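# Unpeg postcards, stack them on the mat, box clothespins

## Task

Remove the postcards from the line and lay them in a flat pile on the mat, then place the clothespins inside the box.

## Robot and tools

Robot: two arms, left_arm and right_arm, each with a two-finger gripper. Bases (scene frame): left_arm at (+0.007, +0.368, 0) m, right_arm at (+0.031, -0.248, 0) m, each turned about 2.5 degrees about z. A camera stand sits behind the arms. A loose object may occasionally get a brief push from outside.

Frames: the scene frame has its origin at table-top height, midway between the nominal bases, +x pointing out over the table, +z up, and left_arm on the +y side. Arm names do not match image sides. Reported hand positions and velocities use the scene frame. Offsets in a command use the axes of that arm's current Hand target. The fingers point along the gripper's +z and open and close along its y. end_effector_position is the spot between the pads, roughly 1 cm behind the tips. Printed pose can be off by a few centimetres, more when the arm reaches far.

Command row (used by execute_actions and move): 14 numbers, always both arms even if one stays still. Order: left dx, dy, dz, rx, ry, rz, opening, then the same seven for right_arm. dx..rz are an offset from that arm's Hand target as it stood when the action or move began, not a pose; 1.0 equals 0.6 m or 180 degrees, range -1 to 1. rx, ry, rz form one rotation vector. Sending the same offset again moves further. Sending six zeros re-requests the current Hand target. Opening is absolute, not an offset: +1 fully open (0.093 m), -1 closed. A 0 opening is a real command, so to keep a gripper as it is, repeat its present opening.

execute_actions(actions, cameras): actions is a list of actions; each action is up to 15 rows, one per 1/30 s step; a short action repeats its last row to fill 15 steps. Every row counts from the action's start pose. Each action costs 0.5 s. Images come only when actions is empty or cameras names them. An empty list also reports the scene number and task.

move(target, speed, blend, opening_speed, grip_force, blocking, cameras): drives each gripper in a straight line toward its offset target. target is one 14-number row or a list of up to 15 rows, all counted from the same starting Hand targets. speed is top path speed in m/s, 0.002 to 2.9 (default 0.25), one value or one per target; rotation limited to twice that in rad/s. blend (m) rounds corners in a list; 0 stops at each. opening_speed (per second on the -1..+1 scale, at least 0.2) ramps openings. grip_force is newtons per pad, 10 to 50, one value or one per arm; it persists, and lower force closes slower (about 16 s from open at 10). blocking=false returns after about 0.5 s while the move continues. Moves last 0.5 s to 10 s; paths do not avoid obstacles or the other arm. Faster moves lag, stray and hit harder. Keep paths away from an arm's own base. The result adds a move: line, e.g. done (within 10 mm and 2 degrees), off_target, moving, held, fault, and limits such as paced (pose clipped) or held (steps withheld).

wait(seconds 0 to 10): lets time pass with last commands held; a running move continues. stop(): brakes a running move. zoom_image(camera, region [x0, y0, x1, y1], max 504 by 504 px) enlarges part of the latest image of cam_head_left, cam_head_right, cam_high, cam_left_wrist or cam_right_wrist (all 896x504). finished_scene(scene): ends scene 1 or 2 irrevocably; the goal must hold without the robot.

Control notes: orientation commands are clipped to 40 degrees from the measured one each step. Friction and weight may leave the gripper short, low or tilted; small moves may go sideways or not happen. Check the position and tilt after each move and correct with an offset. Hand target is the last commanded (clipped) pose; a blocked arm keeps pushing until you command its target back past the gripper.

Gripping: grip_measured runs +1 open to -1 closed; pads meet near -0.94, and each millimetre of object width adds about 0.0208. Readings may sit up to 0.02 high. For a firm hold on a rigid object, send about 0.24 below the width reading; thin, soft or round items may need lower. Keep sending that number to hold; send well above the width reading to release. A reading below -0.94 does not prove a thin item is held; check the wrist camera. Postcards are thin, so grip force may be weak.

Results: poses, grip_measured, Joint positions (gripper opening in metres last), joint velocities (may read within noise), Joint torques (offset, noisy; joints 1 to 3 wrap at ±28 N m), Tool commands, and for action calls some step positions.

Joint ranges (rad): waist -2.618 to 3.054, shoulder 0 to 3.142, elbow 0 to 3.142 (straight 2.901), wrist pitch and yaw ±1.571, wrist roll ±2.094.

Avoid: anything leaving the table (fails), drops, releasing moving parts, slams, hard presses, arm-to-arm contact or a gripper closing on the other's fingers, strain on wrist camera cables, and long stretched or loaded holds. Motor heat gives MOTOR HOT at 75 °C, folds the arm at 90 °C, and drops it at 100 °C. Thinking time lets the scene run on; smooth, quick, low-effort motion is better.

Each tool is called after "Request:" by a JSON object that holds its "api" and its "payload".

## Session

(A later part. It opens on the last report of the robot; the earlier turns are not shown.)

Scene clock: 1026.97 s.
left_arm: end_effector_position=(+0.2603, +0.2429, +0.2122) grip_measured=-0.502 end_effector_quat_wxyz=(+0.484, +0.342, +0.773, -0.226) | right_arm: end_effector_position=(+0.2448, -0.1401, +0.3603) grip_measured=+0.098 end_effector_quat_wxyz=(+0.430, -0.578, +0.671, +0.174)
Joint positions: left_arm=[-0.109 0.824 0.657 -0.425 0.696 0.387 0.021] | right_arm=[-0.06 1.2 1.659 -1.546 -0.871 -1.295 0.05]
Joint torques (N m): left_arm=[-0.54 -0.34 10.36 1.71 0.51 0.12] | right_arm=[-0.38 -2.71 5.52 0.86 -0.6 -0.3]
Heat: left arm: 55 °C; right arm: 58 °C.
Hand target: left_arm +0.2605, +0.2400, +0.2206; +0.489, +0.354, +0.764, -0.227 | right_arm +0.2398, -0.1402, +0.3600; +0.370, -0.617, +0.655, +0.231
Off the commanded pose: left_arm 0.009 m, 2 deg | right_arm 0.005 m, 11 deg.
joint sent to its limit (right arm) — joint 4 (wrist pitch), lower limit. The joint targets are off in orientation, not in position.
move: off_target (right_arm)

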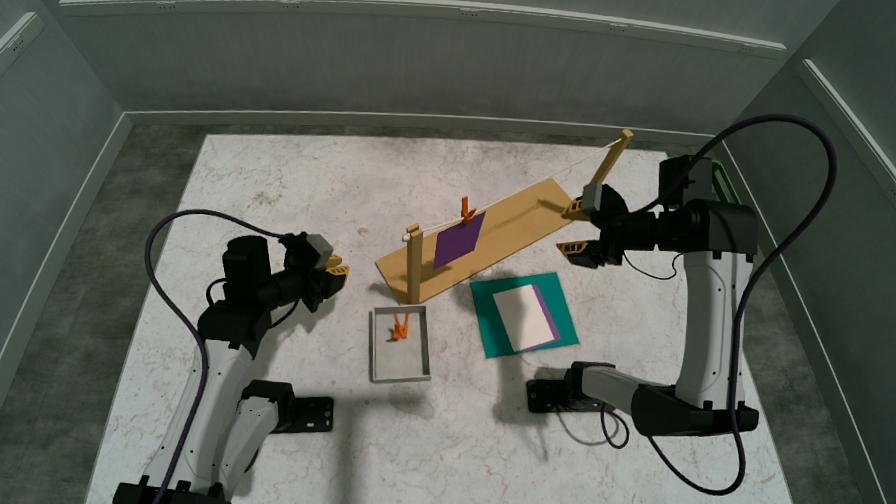

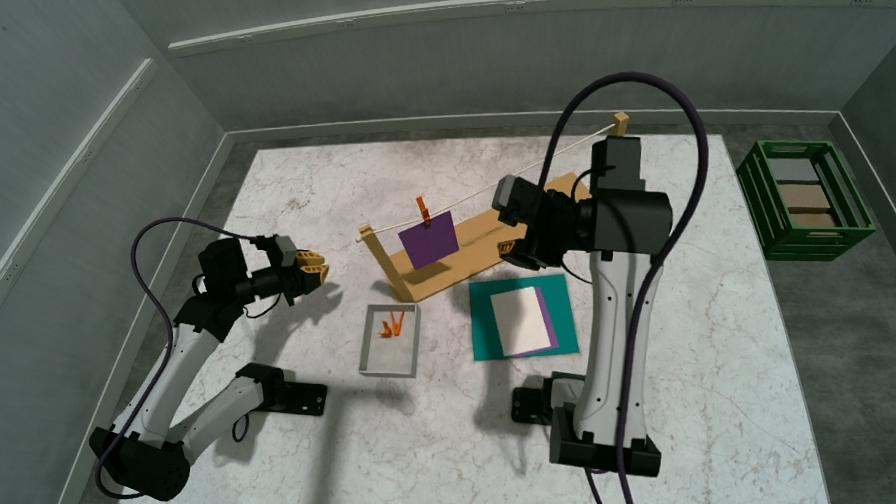

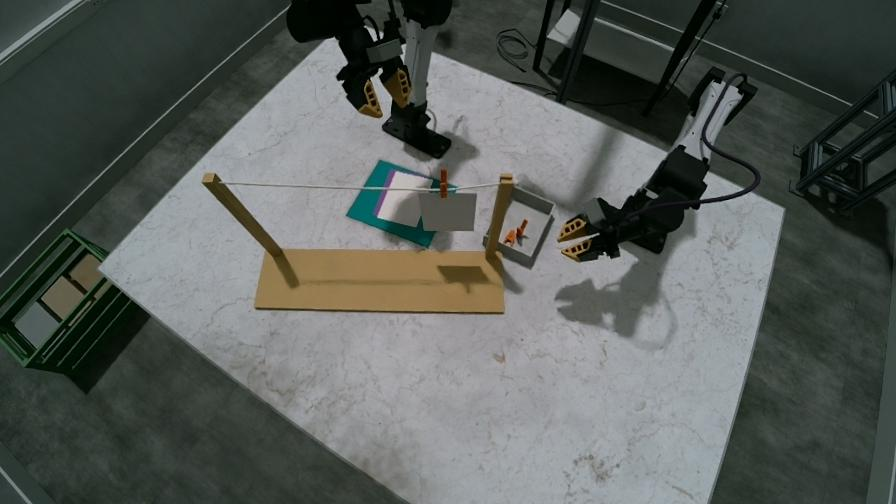

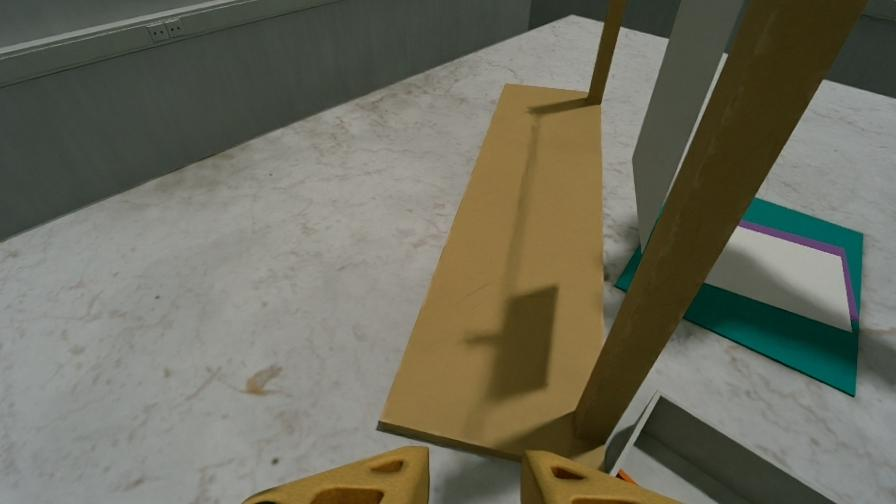

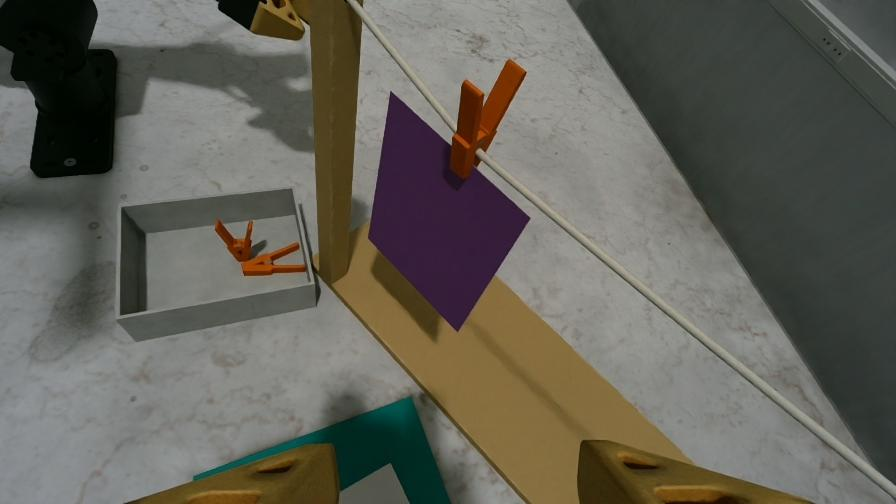

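Request:
{"api": "move", "payload": {"target": [[0.0087,-0.2089,0.0627,0,0,0,-0.7,0,0,0,0,0,0,0.1],[0.0542,-0.2058,0.1228,-0.2056,-0.0267,-0.085,-0.7,0,0,0,0,0,0,0.1]], "speed": 0.13, "blend": 0.02, "cameras": ["cam_head_left","cam_head_right","cam_high","cam_left_wrist","cam_right_wrist"]}}

Scene clock: 1041.03 s.
left_arm: end_effector_position=(+0.2000, +0.1224, +0.1542) grip_measured=-0.698 end_effector_quat_wxyz=(+0.568, +0.079, +0.818, -0.049) | right_arm: end_effector_position=(+0.2448, -0.1401, +0.3603) grip_measured=+0.098 end_effector_quat_wxyz=(+0.430, -0.579, +0.671, +0.174)
Joint positions: left_arm=[-1.442 1.25 0.617 -0.191 -1.073 -0.748 0.012] | right_arm=[-0.06 1.2 1.659 -1.546 -0.871 -1.296 0.05]
Joint torques (N m): left_arm=[-0.54 -2.45 9.46 1.3 -0.58 -0.24] | right_arm=[-0.36 -2.73 5.52 0.86 -0.6 -0.29]
Heat: left arm: 54 °C; right arm: 57 °C.
Hand target: left_arm +0.2006, +0.1195, +0.1605; +0.573, +0.069, +0.815, -0.050 | right_arm +0.2398, -0.1402, +0.3600; +0.370, -0.617, +0.655, +0.231
Off the commanded pose: left_arm 0.007 m, 1 deg | right_arm 0.005 m, 11 deg.
joint sent to its limit (right arm) — joint 4 (wrist pitch), lower limit. The joint targets are off in orientation, not in position.
move: off_target (right_arm)

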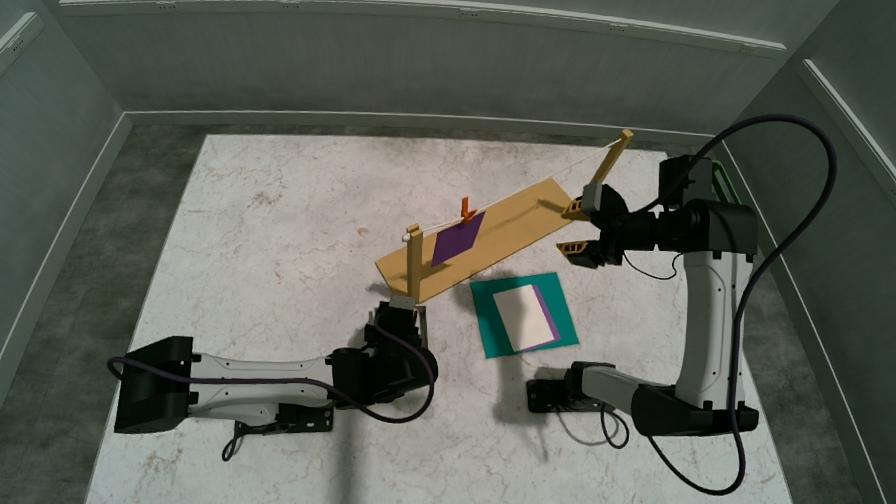

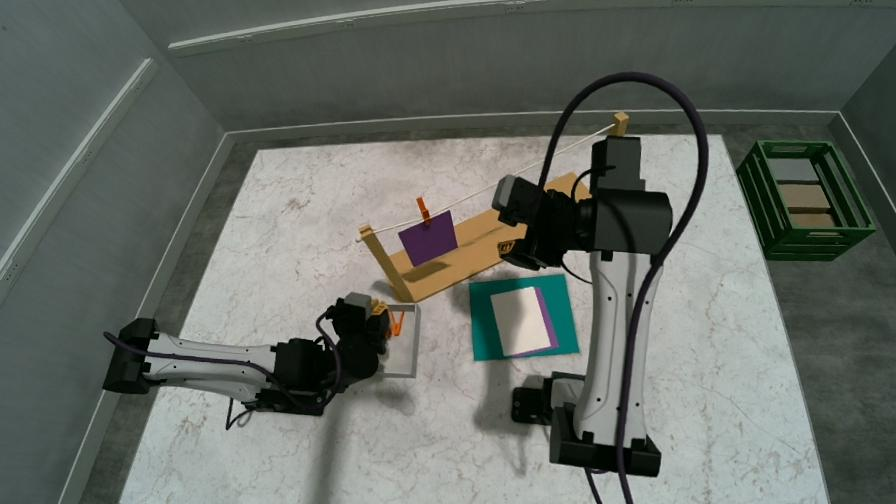

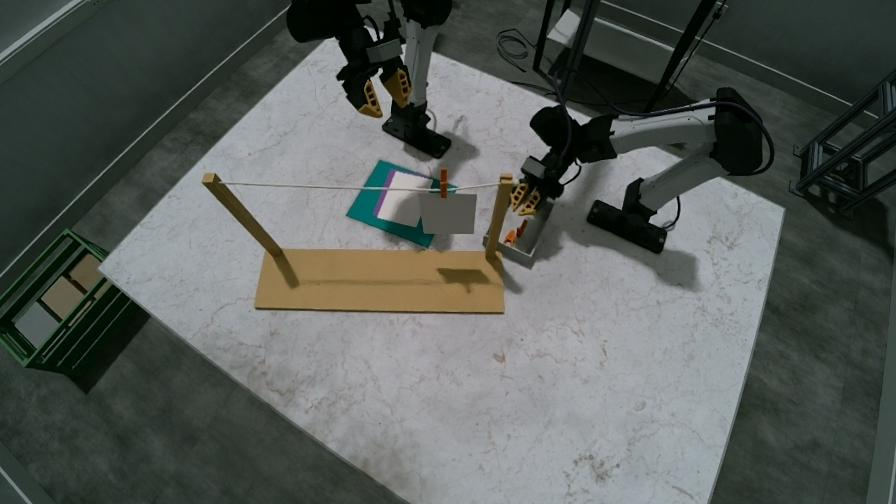

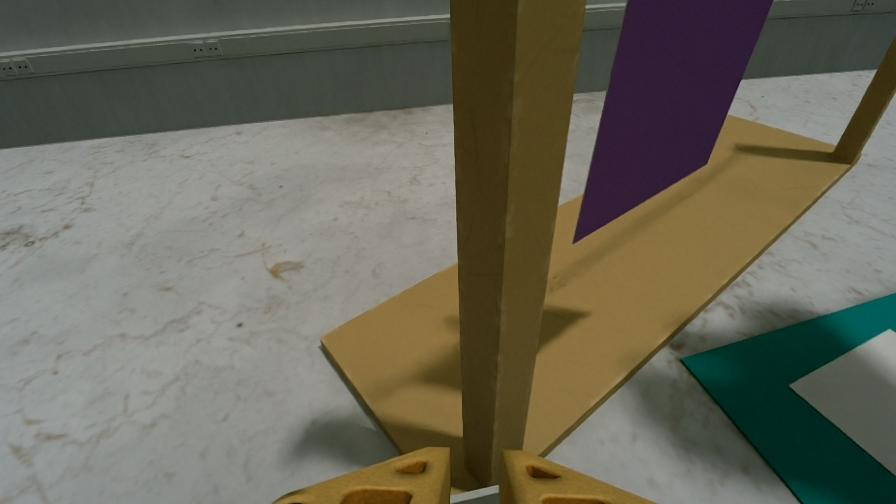

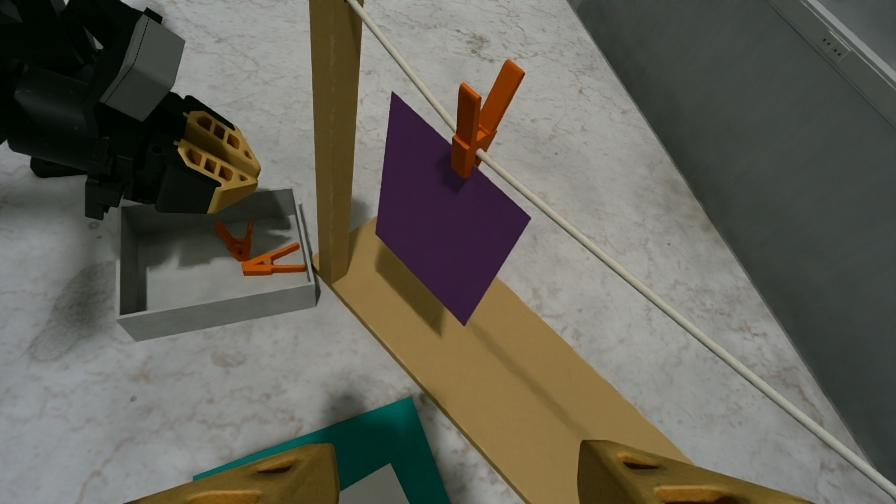

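Request:
{"api": "move", "payload": {"target": [0.056,-0.0023,0.0827,0,0,0,-0.6,0,0,0,0,0,0,0.1], "speed": 0.06, "cameras": ["cam_head_left","cam_left_wrist","cam_right_wrist"]}}

Scene clock: 1050.33 s.
left_arm: end_effector_position=(+0.2344, +0.1129, +0.1160) grip_measured=-0.602 end_effector_quat_wxyz=(+0.575, +0.066, +0.814, -0.048) | right_arm: end_effector_position=(+0.2448, -0.1401, +0.3603) grip_measured=+0.098 end_effector_quat_wxyz=(+0.430, -0.579, +0.671, +0.174)
Joint positions: left_arm=[-1.315 1.433 0.524 0.238 -1.002 -0.592 0.016] | right_arm=[-0.06 1.2 1.659 -1.546 -0.871 -1.296 0.05]
Joint torques (N m): left_arm=[0.36 -3.3 6.11 1.8 -0.15 -0.03] | right_arm=[-0.4 -2.69 5.5 0.87 -0.6 -0.28]
Heat: left arm: 53 °C; right arm: 56 °C.
Hand target: left_arm +0.2352, +0.1119, +0.1121; +0.573, +0.069, +0.815, -0.050 | right_arm +0.2398, -0.1402, +0.3600; +0.370, -0.617, +0.655, +0.231
Off the commanded pose: left_arm 0.004 m, 0 deg | right_arm 0.005 m, 11 deg.
joint sent to its limit (right arm) — joint 4 (wrist pitch), lower limit. The joint targets are off in orientation, not in position.
move: off_target (right_arm)
Images, in order (width x height): cam_head_left 896x504, cam_left_wrist 896x504, cam_right_wrist 896x504.

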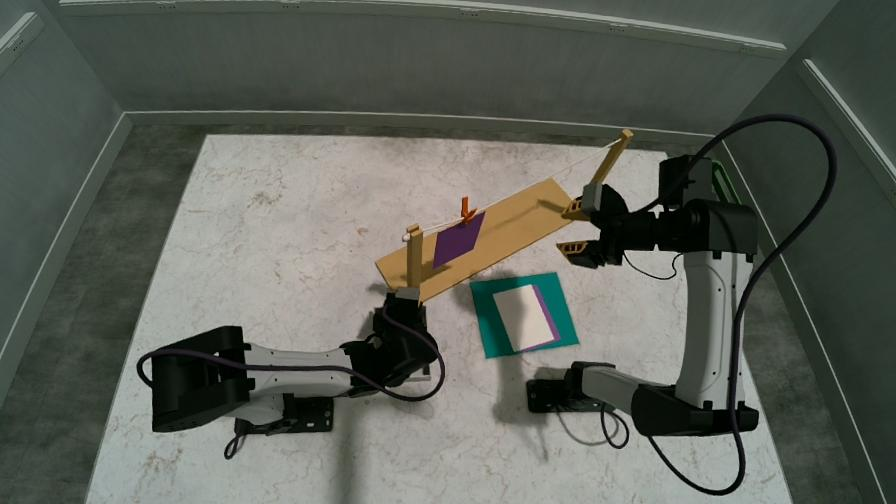

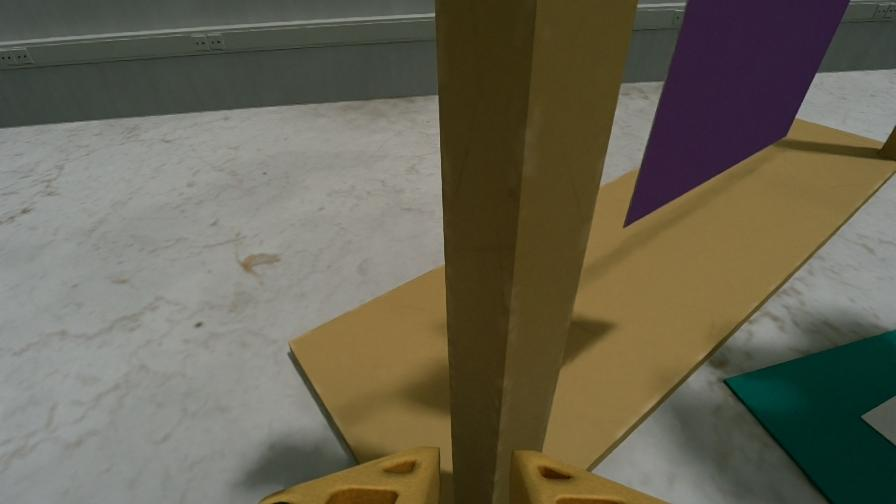

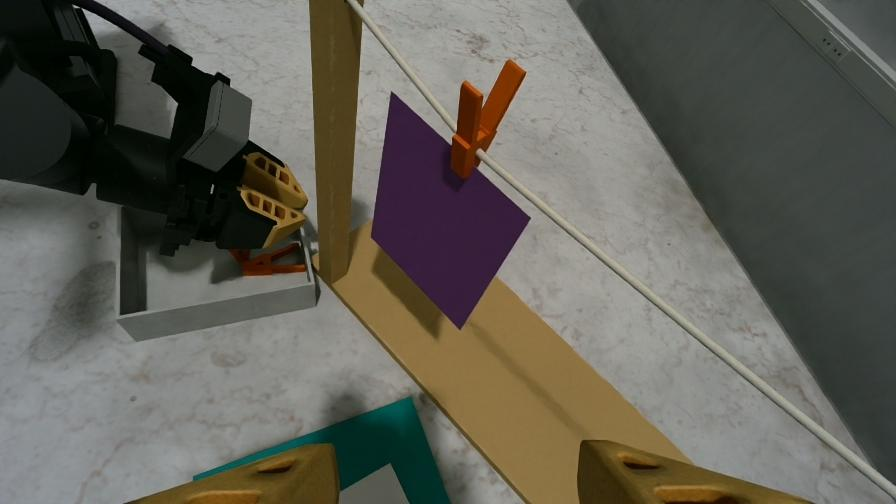

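Request:
{"api": "move", "payload": {"target": [-0.0214,0.0296,0.0587,0,0,0,-0.6,0,0,0,0,0,0,0.1], "speed": 0.04, "cameras": ["cam_high","cam_left_wrist","cam_right_wrist"]}}

Scene clock: 1054.57 s.
left_arm: end_effector_position=(+0.2734, +0.1274, +0.1133) grip_measured=-0.602 end_effector_quat_wxyz=(+0.572, +0.067, +0.817, -0.037) | right_arm: end_effector_position=(+0.2448, -0.1401, +0.3603) grip_measured=+0.098 end_effector_quat_wxyz=(+0.430, -0.579, +0.671, +0.174)
Joint positions: left_arm=[-1.146 1.458 0.503 0.391 -0.874 -0.435 0.016] | right_arm=[-0.06 1.2 1.659 -1.546 -0.871 -1.296 0.05]
Joint torques (N m): left_arm=[0.47 -3.38 6.3 2.16 0.06 0.03] | right_arm=[-0.38 -2.71 5.53 0.87 -0.61 -0.28]
Heat: left arm: 53 °C; right arm: 56 °C.
Hand target: left_arm +0.2752, +0.1231, +0.1122; +0.573, +0.068, +0.815, -0.050 | right_arm +0.2398, -0.1402, +0.3600; +0.370, -0.617, +0.655, +0.231
Off the commanded pose: left_arm 0.005 m, 2 deg | right_arm 0.005 m, 11 deg.
joint sent to its limit (right arm) — joint 4 (wrist pitch), lower limit. The joint targets are off in orientation, not in position.
move: off_target (right_arm)
Images, in order (width x height): cam_high 896x504, cam_left_wrist 896x504, cam_right_wrist 896x504.

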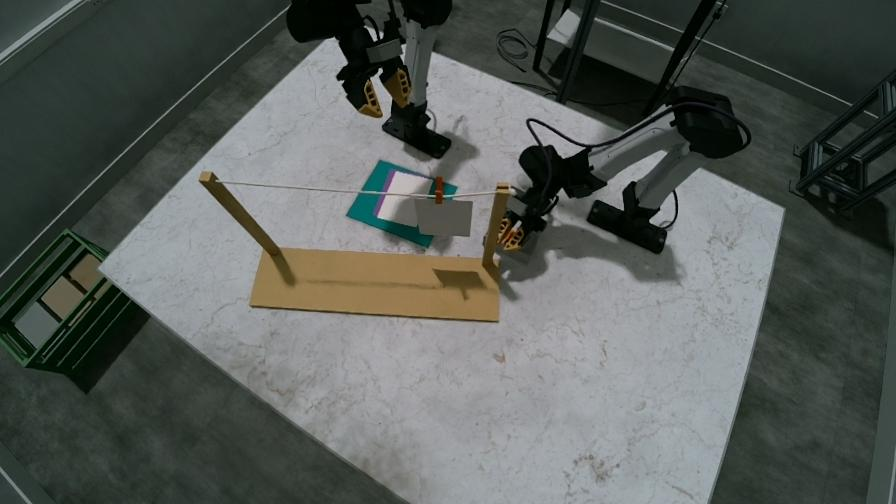

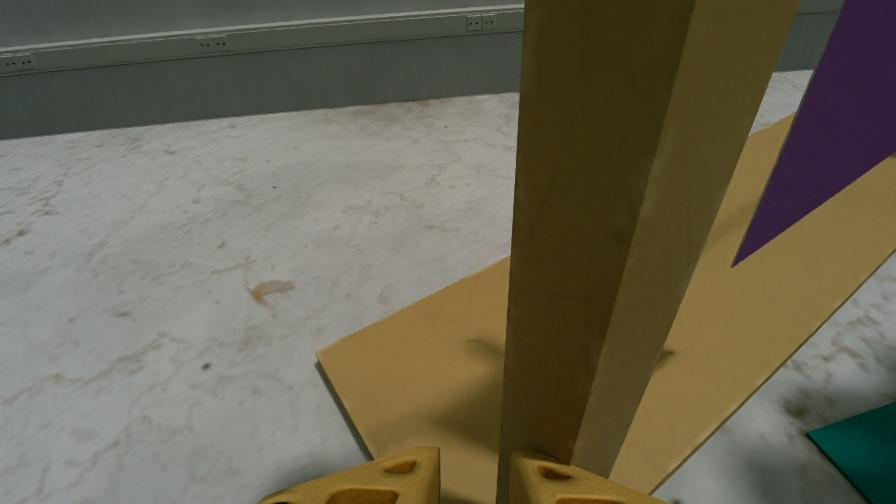

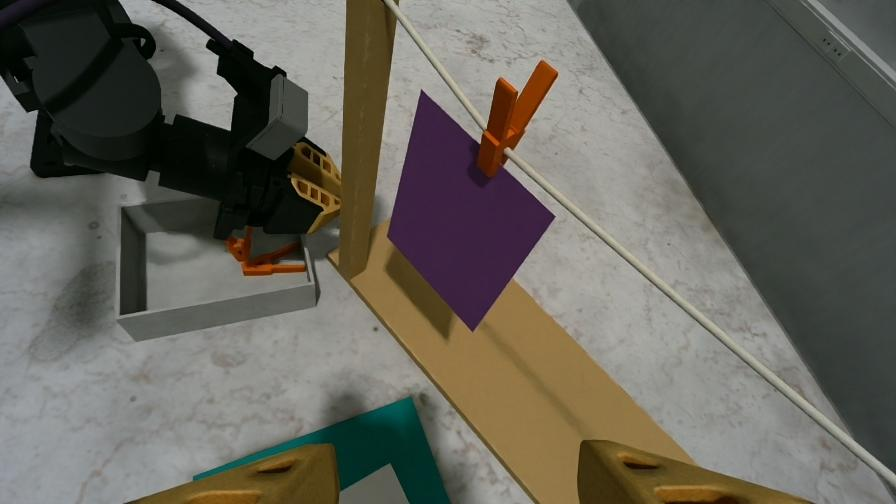

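Request:
{"api": "move", "payload": {"target": [0.0097,-0.032,-0.0265,0,0,0,-0.3,0,0,0,0,0,0,0.1], "speed": 0.06, "cameras": ["cam_left_wrist"]}}

Scene clock: 1060.03 s.
left_arm: end_effector_position=(+0.2535, +0.1100, +0.1092) grip_measured=-0.302 end_effector_quat_wxyz=(+0.571, +0.078, +0.816, -0.051) | right_arm: end_effector_position=(+0.2448, -0.1401, +0.3603) grip_measured=+0.098 end_effector_quat_wxyz=(+0.430, -0.579, +0.671, +0.174)
Joint positions: left_arm=[-1.236 1.482 0.516 0.364 -0.918 -0.493 0.031] | right_arm=[-0.06 1.2 1.659 -1.546 -0.871 -1.296 0.05]
Joint torques (N m): left_arm=[-0.4 -3.55 8.49 1.63 -0.38 -0.2] | right_arm=[-0.39 -2.7 5.49 0.86 -0.61 -0.29]
Heat: left arm: 51 °C; right arm: 56 °C.
Hand target: left_arm +0.2552, +0.1070, +0.1121; +0.573, +0.069, +0.815, -0.050 | right_arm +0.2398, -0.1402, +0.3600; +0.370, -0.617, +0.655, +0.231
Off the commanded pose: left_arm 0.005 m, 1 deg | right_arm 0.005 m, 11 deg.
joint sent to its limit (right arm) — joint 4 (wrist pitch), lower limit. The joint targets are off in orientation, not in position.
move: off_target (right_arm)
Images, in order (width x height): cam_left_wrist 896x504.

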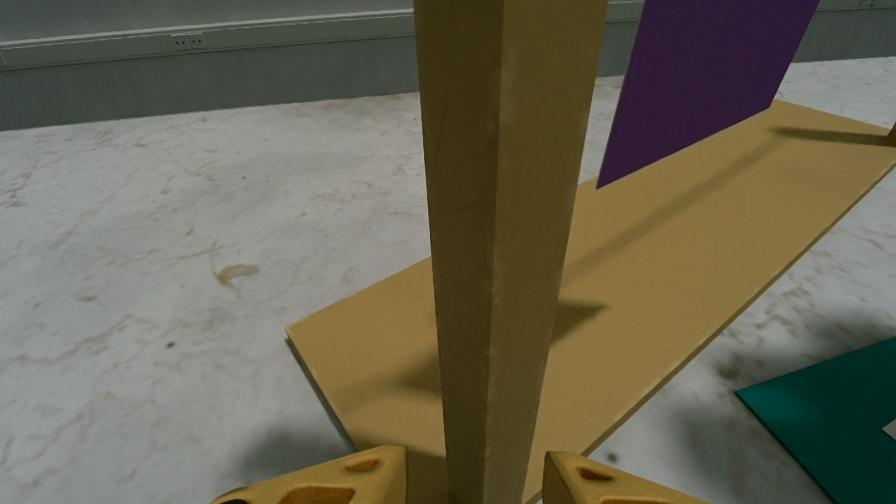

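Request:
{"api": "move", "payload": {"target": [-0.0347,0.0484,0.0954,0,0,0,-0.3,0,0,0,0,0,0,0.1], "speed": 0.04, "cameras": ["cam_high","cam_left_wrist","cam_right_wrist"]}}

Scene clock: 1065.00 s.
left_arm: end_effector_position=(+0.3137, +0.1328, +0.1051) grip_measured=-0.302 end_effector_quat_wxyz=(+0.566, +0.072, +0.821, -0.038) | right_arm: end_effector_position=(+0.2448, -0.1401, +0.3603) grip_measured=+0.098 end_effector_quat_wxyz=(+0.430, -0.579, +0.671, +0.174)
Joint positions: left_arm=[-0.992 1.55 0.534 0.516 -0.73 -0.329 0.031] | right_arm=[-0.06 1.2 1.659 -1.546 -0.871 -1.296 0.05]
Joint torques (N m): left_arm=[0.54 -4.05 8.55 2.12 -0.02 0.01] | right_arm=[-0.4 -2.74 5.5 0.85 -0.61 -0.29]
Heat: left arm: 51 °C; right arm: 55 °C.
Hand target: left_arm +0.3201, +0.1253, +0.1122; +0.573, +0.069, +0.815, -0.051 | right_arm +0.2398, -0.1402, +0.3600; +0.370, -0.617, +0.655, +0.231
Off the commanded pose: left_arm 0.012 m, 2 deg | right_arm 0.005 m, 11 deg.
joint sent to its limit (right arm) — joint 4 (wrist pitch), lower limit. The joint targets are off in orientation, not in position.
move: off_target (left_arm, right_arm)
Images, in order (width x height): cam_high 896x504, cam_left_wrist 896x504, cam_right_wrist 896x504.

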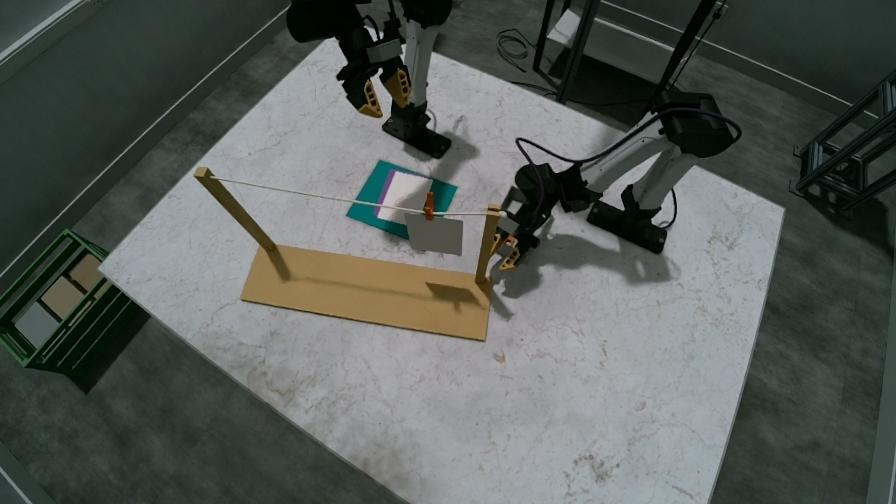

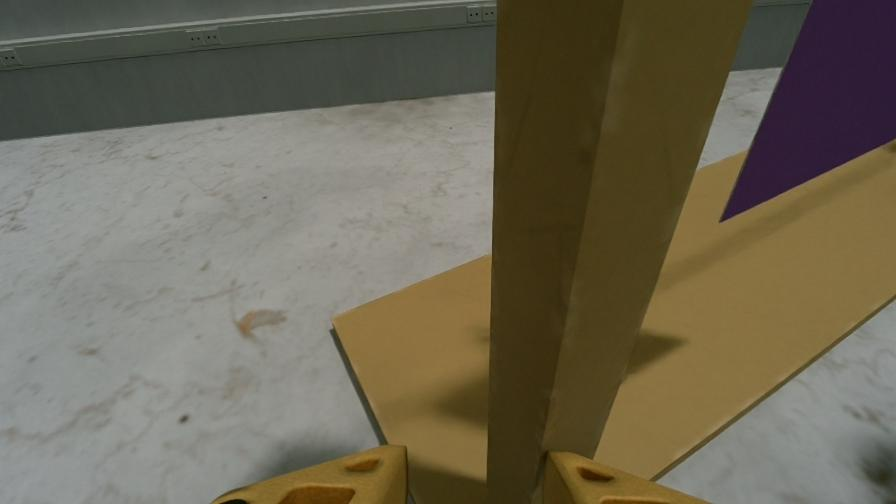

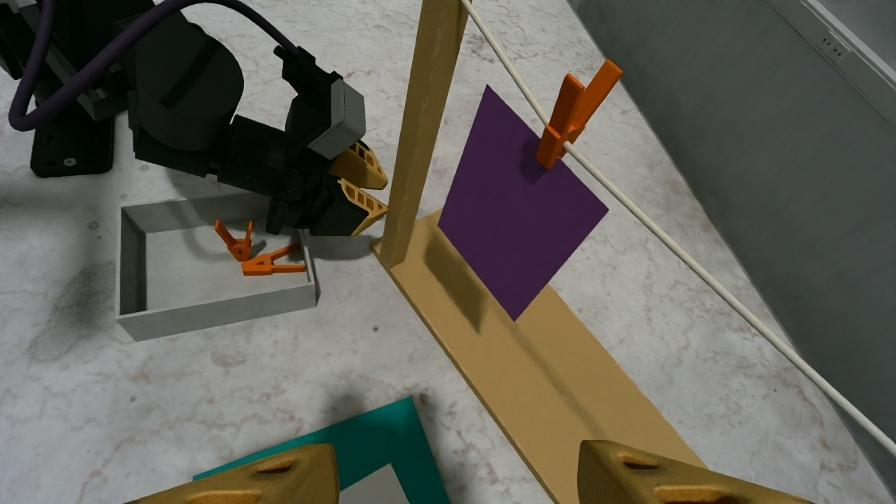

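Request:
{"api": "move", "payload": {"target": [[0.0006,-0.0458,-0.0308,0,0,0,-0.3,0,0,0,0,0,0,0.1],[-0.035,0.0081,0.0669,0,0,0,-0.3,0,0,0,0,0,0,0.1]], "speed": 0.04, "cameras": ["cam_high","cam_left_wrist","cam_right_wrist","cam_head_left"]}}

Scene clock: 1074.30 s.
left_arm: end_effector_position=(+0.3587, +0.1293, +0.1119) grip_measured=-0.302 end_effector_quat_wxyz=(+0.565, +0.069, +0.821, -0.039) | right_arm: end_effector_position=(+0.2448, -0.1401, +0.3603) grip_measured=+0.098 end_effector_quat_wxyz=(+0.430, -0.579, +0.671, +0.174)
Joint positions: left_arm=[-0.873 1.645 0.656 0.531 -0.624 -0.266 0.031] | right_arm=[-0.06 1.2 1.659 -1.546 -0.871 -1.296 0.05]
Joint torques (N m): left_arm=[0.4 -4.88 8.62 2.21 0.07 0.03] | right_arm=[-0.42 -2.71 5.53 0.86 -0.61 -0.29]
Heat: left arm: 51 °C; right arm: 55 °C.
Hand target: left_arm +0.3651, +0.1225, +0.1184; +0.573, +0.069, +0.815, -0.050 | right_arm +0.2398, -0.1402, +0.3600; +0.370, -0.617, +0.655, +0.231
Off the commanded pose: left_arm 0.011 m, 2 deg | right_arm 0.005 m, 11 deg.
joint sent to its limit (right arm) — joint 4 (wrist pitch), lower limit. The joint targets are off in orientation, not in position.
move: off_target (left_arm, right_arm)
Images, in order (width x height): cam_head_left 896x504, cam_high 896x504, cam_left_wrist 896x504, cam_right_wrist 896x504.

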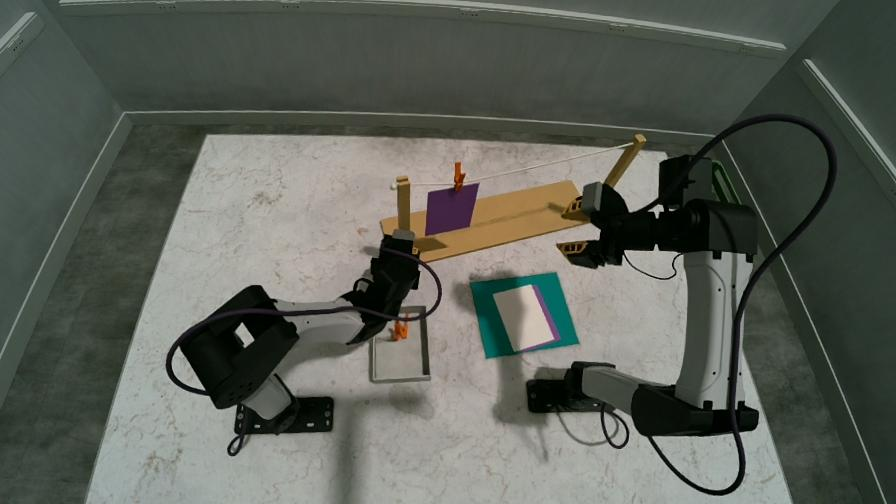

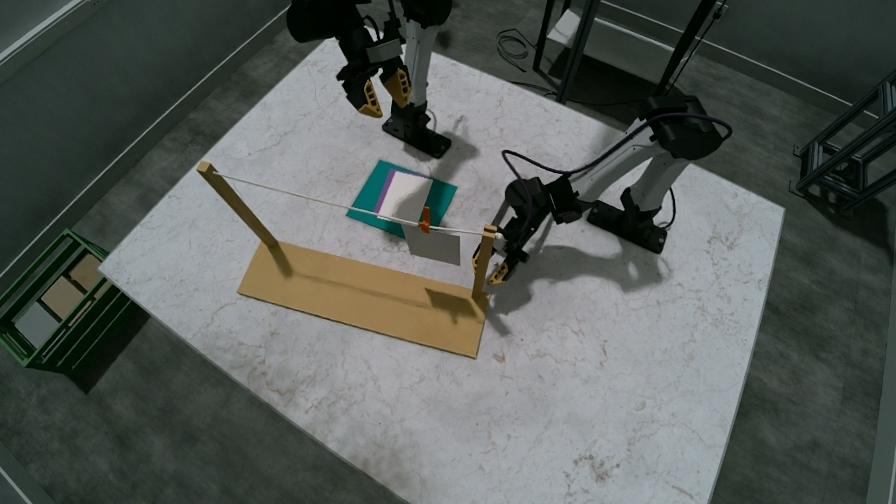

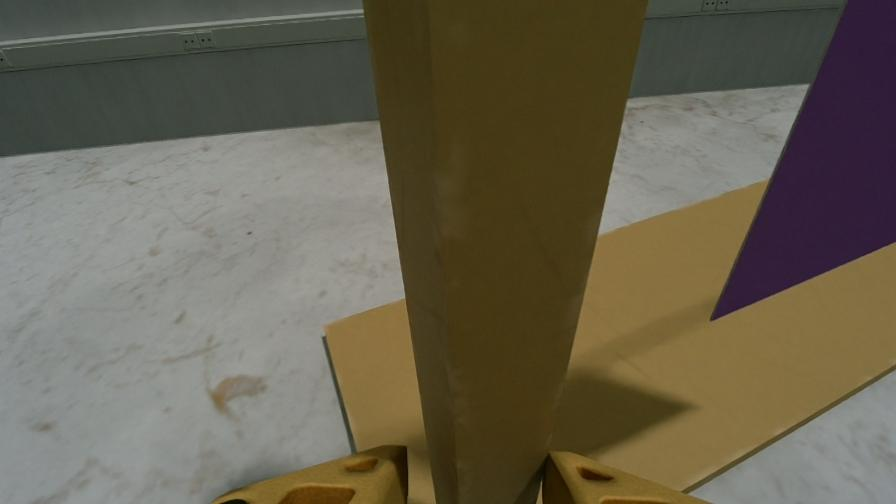

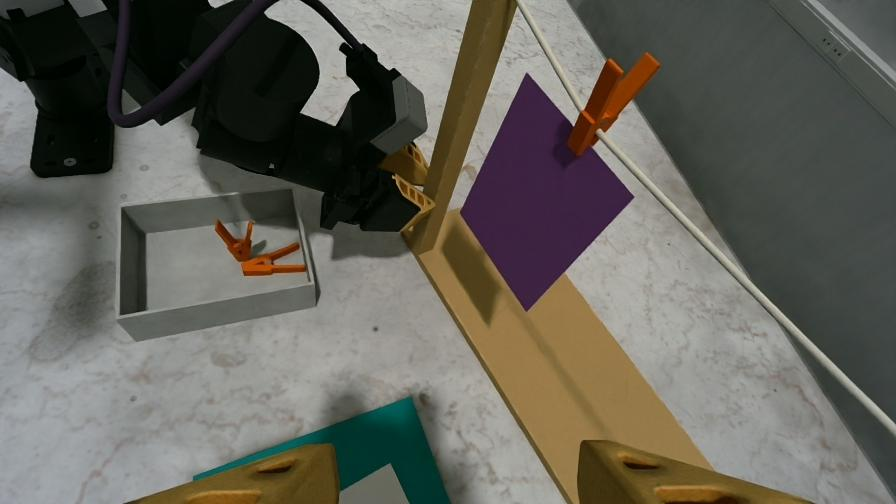

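Request:
{"api": "move", "payload": {"target": [-0.0168,0.0087,0.0463,0,0,0,-0.3,0,0,0,0,0,0,0.1], "speed": 0.04, "cameras": ["cam_left_wrist","cam_head_left"]}}

Scene clock: 1078.70 s.
left_arm: end_effector_position=(+0.3879, +0.1296, +0.1123) grip_measured=-0.302 end_effector_quat_wxyz=(+0.565, +0.066, +0.821, -0.039) | right_arm: end_effector_position=(+0.2448, -0.1401, +0.3603) grip_measured=+0.098 end_effector_quat_wxyz=(+0.430, -0.579, +0.671, +0.174)
Joint positions: left_arm=[-0.804 1.717 0.734 0.545 -0.565 -0.235 0.031] | right_arm=[-0.06 1.2 1.659 -1.546 -0.871 -1.296 0.05]
Joint torques (N m): left_arm=[0.46 -5.39 8.9 2.21 0.14 0.05] | right_arm=[-0.42 -2.73 5.53 0.87 -0.61 -0.29]
Heat: left arm: 51 °C; right arm: 55 °C.
Hand target: left_arm +0.3951, +0.1227, +0.1183; +0.573, +0.069, +0.815, -0.050 | right_arm +0.2398, -0.1402, +0.3600; +0.370, -0.617, +0.655, +0.231
Off the commanded pose: left_arm 0.012 m, 2 deg | right_arm 0.005 m, 11 deg.
joint sent to its limit (right arm) — joint 4 (wrist pitch), lower limit. The joint targets are off in orientation, not in position.
move: off_target (left_arm, right_arm)
Images, in order (width x height): cam_head_left 896x504, cam_left_wrist 896x504.

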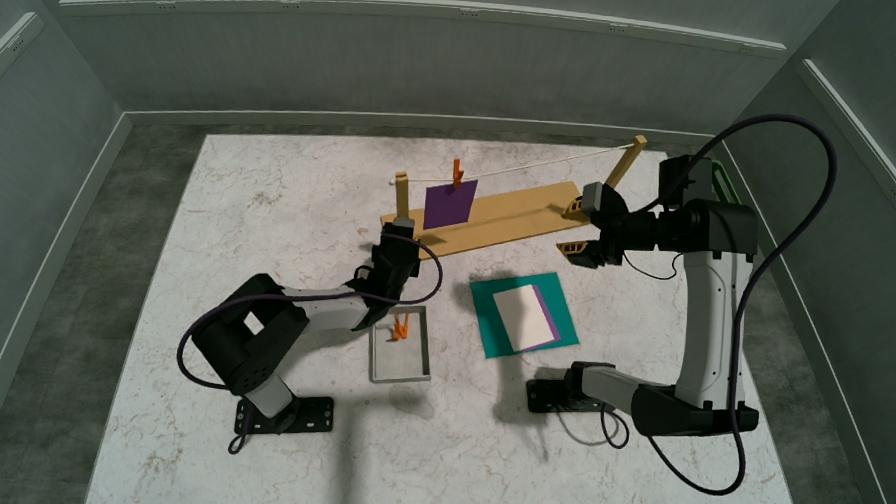

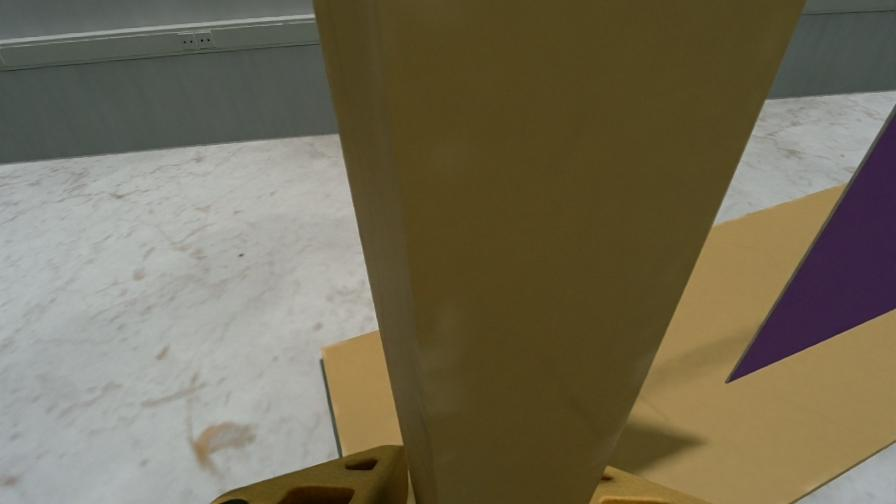

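Request:
{"api": "move", "payload": {"target": [[0.0202,-0.0205,-0.0555,0,0,0,-0.3,0,0,0,0,0,0,0.1],[0.0202,-0.0205,-0.0555,0,0,0,-0.65,0,0,0,0,0,0,0.1],[-0.0101,-0.0049,0.0278,0,0,0,-0.65,0,0,0,0,0,0,0.1]], "speed": 0.04, "cameras": ["cam_left_wrist","cam_head_left"]}}

Scene clock: 1087.70 s.
left_arm: end_effector_position=(+0.4041, +0.1252, +0.1099) grip_measured=-0.648 end_effector_quat_wxyz=(+0.563, +0.067, +0.823, -0.036) | right_arm: end_effector_position=(+0.2448, -0.1401, +0.3603) grip_measured=+0.098 end_effector_quat_wxyz=(+0.430, -0.579, +0.671, +0.174)
Joint positions: left_arm=[-0.781 1.773 0.795 0.538 -0.547 -0.222 0.014] | right_arm=[-0.06 1.2 1.659 -1.546 -0.871 -1.296 0.05]
Joint torques (N m): left_arm=[0.35 -6.06 9.35 2.21 0.17 0.02] | right_arm=[-0.4 -2.7 5.5 0.87 -0.61 -0.28]
Heat: left arm: 50 °C; right arm: 54 °C.
Hand target: left_arm +0.4122, +0.1168, +0.1185; +0.573, +0.069, +0.815, -0.050 | right_arm +0.2398, -0.1402, +0.3600; +0.370, -0.617, +0.655, +0.231
Off the commanded pose: left_arm 0.014 m, 2 deg | right_arm 0.005 m, 11 deg.
joint sent to its limit (right arm) — joint 4 (wrist pitch), lower limit. The joint targets are off in orientation, not in position.
move: off_target (left_arm, right_arm); target 2's new opening was sent with left_arm's hand 0.012 m and 2 deg from that target
Images, in order (width x height): cam_head_left 896x504, cam_left_wrist 896x504.

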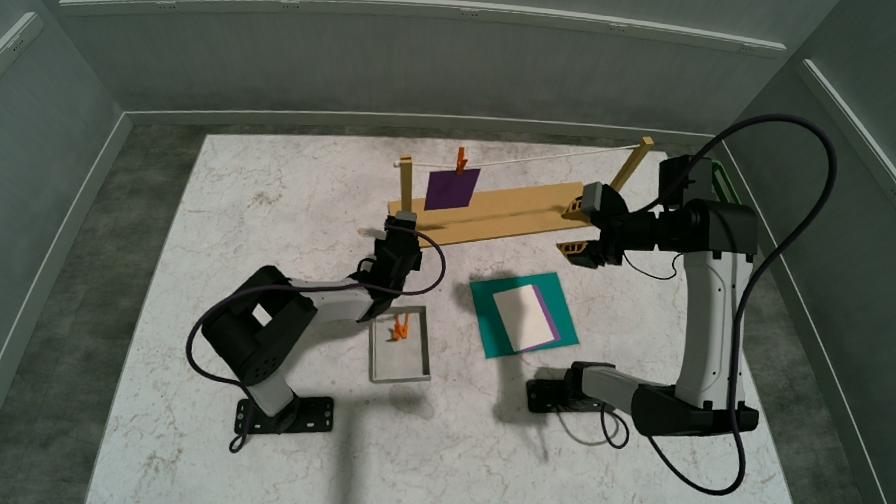

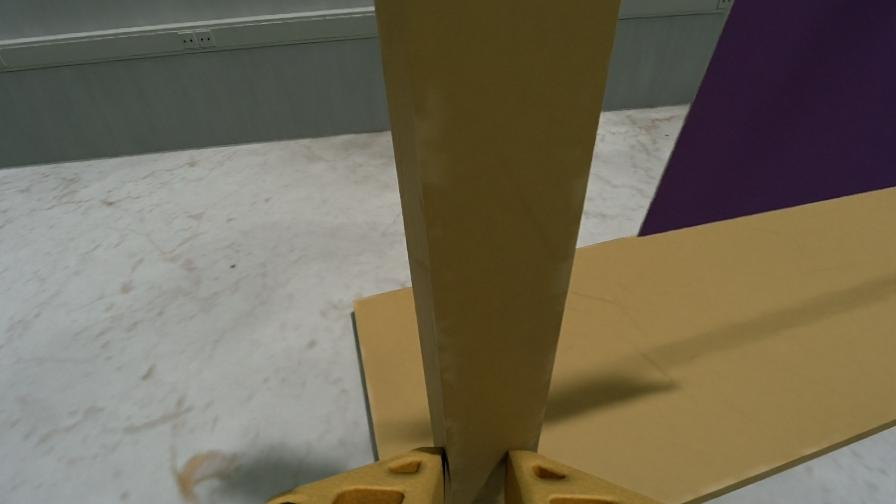

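Request:
{"api": "move", "payload": {"target": [[0.0264,-0.0136,-0.0725,0,0,0,-0.65,0,0,0,0,0,0,0.1],[0.0264,-0.0136,-0.0725,-0.0544,-0.083,-0.0121,0.0,0,0,0,0,0,0,0.1]], "speed": 0.08, "cameras": ["cam_left_wrist","cam_head_left","cam_right_wrist"]}}

Scene clock: 1104.87 s.
left_arm: end_effector_position=(+0.3666, +0.1162, +0.1225) grip_measured=-0.002 end_effector_quat_wxyz=(+0.676, -0.003, +0.737, -0.004) | right_arm: end_effector_position=(+0.2448, -0.1401, +0.3603) grip_measured=+0.098 end_effector_quat_wxyz=(+0.430, -0.579, +0.671, +0.174)
Joint positions: left_arm=[-0.962 1.917 0.662 1.112 -0.912 -0.123 0.045] | right_arm=[-0.06 1.2 1.659 -1.546 -0.871 -1.296 0.05]
Joint torques (N m): left_arm=[-0.5 -5.75 5.07 2.11 -0.09 -0.01] | right_arm=[-0.39 -2.69 5.53 0.86 -0.61 -0.28]
Heat: left arm: 49 °C; right arm: 54 °C.
Hand target: left_arm +0.3651, +0.1165, +0.1184; +0.677, -0.003, +0.736, +0.000 | right_arm +0.2398, -0.1402, +0.3600; +0.370, -0.617, +0.655, +0.231
Off the commanded pose: left_arm 0.004 m, 0 deg | right_arm 0.005 m, 11 deg.
joint sent to its limit (right arm) — joint 4 (wrist pitch), lower limit. The joint targets are off in orientation, not in position.
move: off_target (right_arm)
Images, in order (width x height): cam_head_left 896x504, cam_left_wrist 896x504, cam_right_wrist 896x504.

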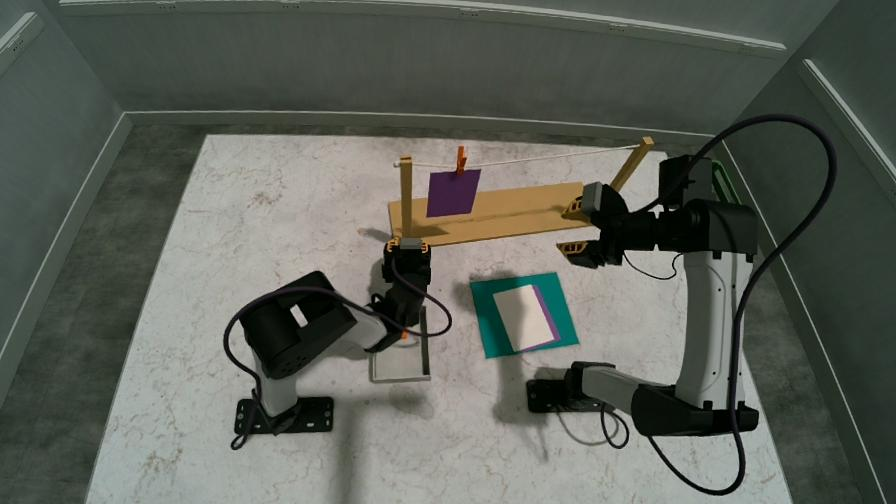

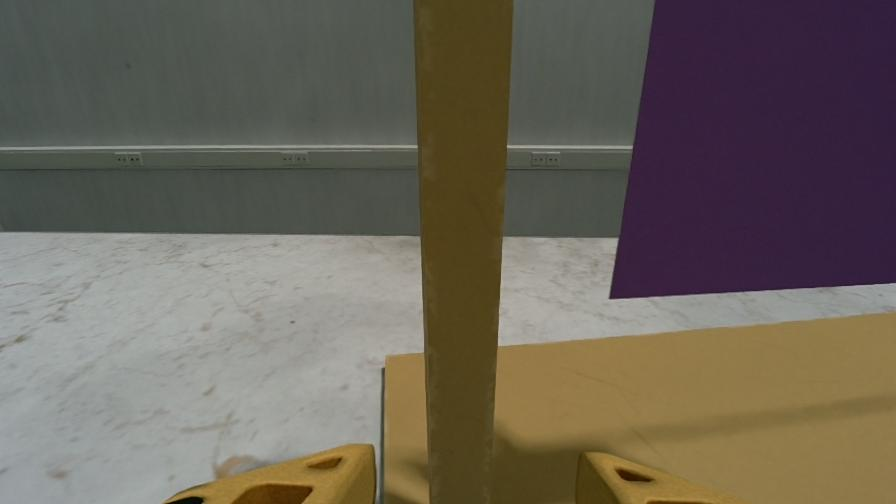

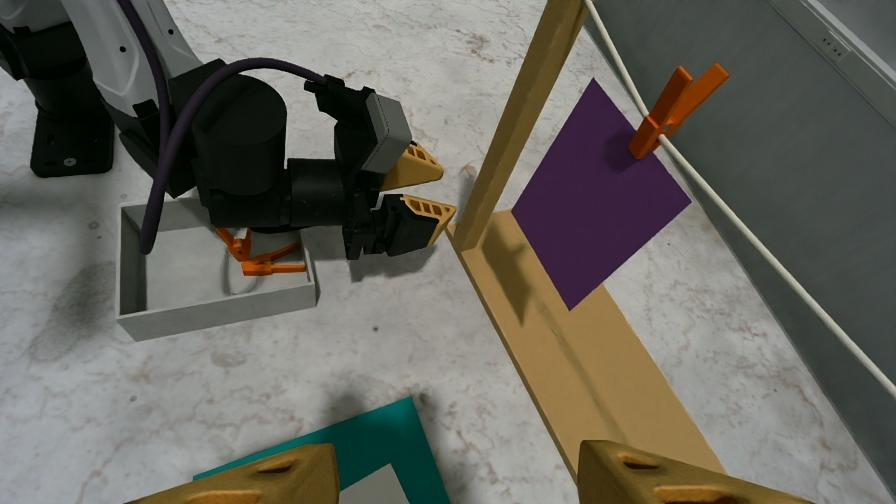

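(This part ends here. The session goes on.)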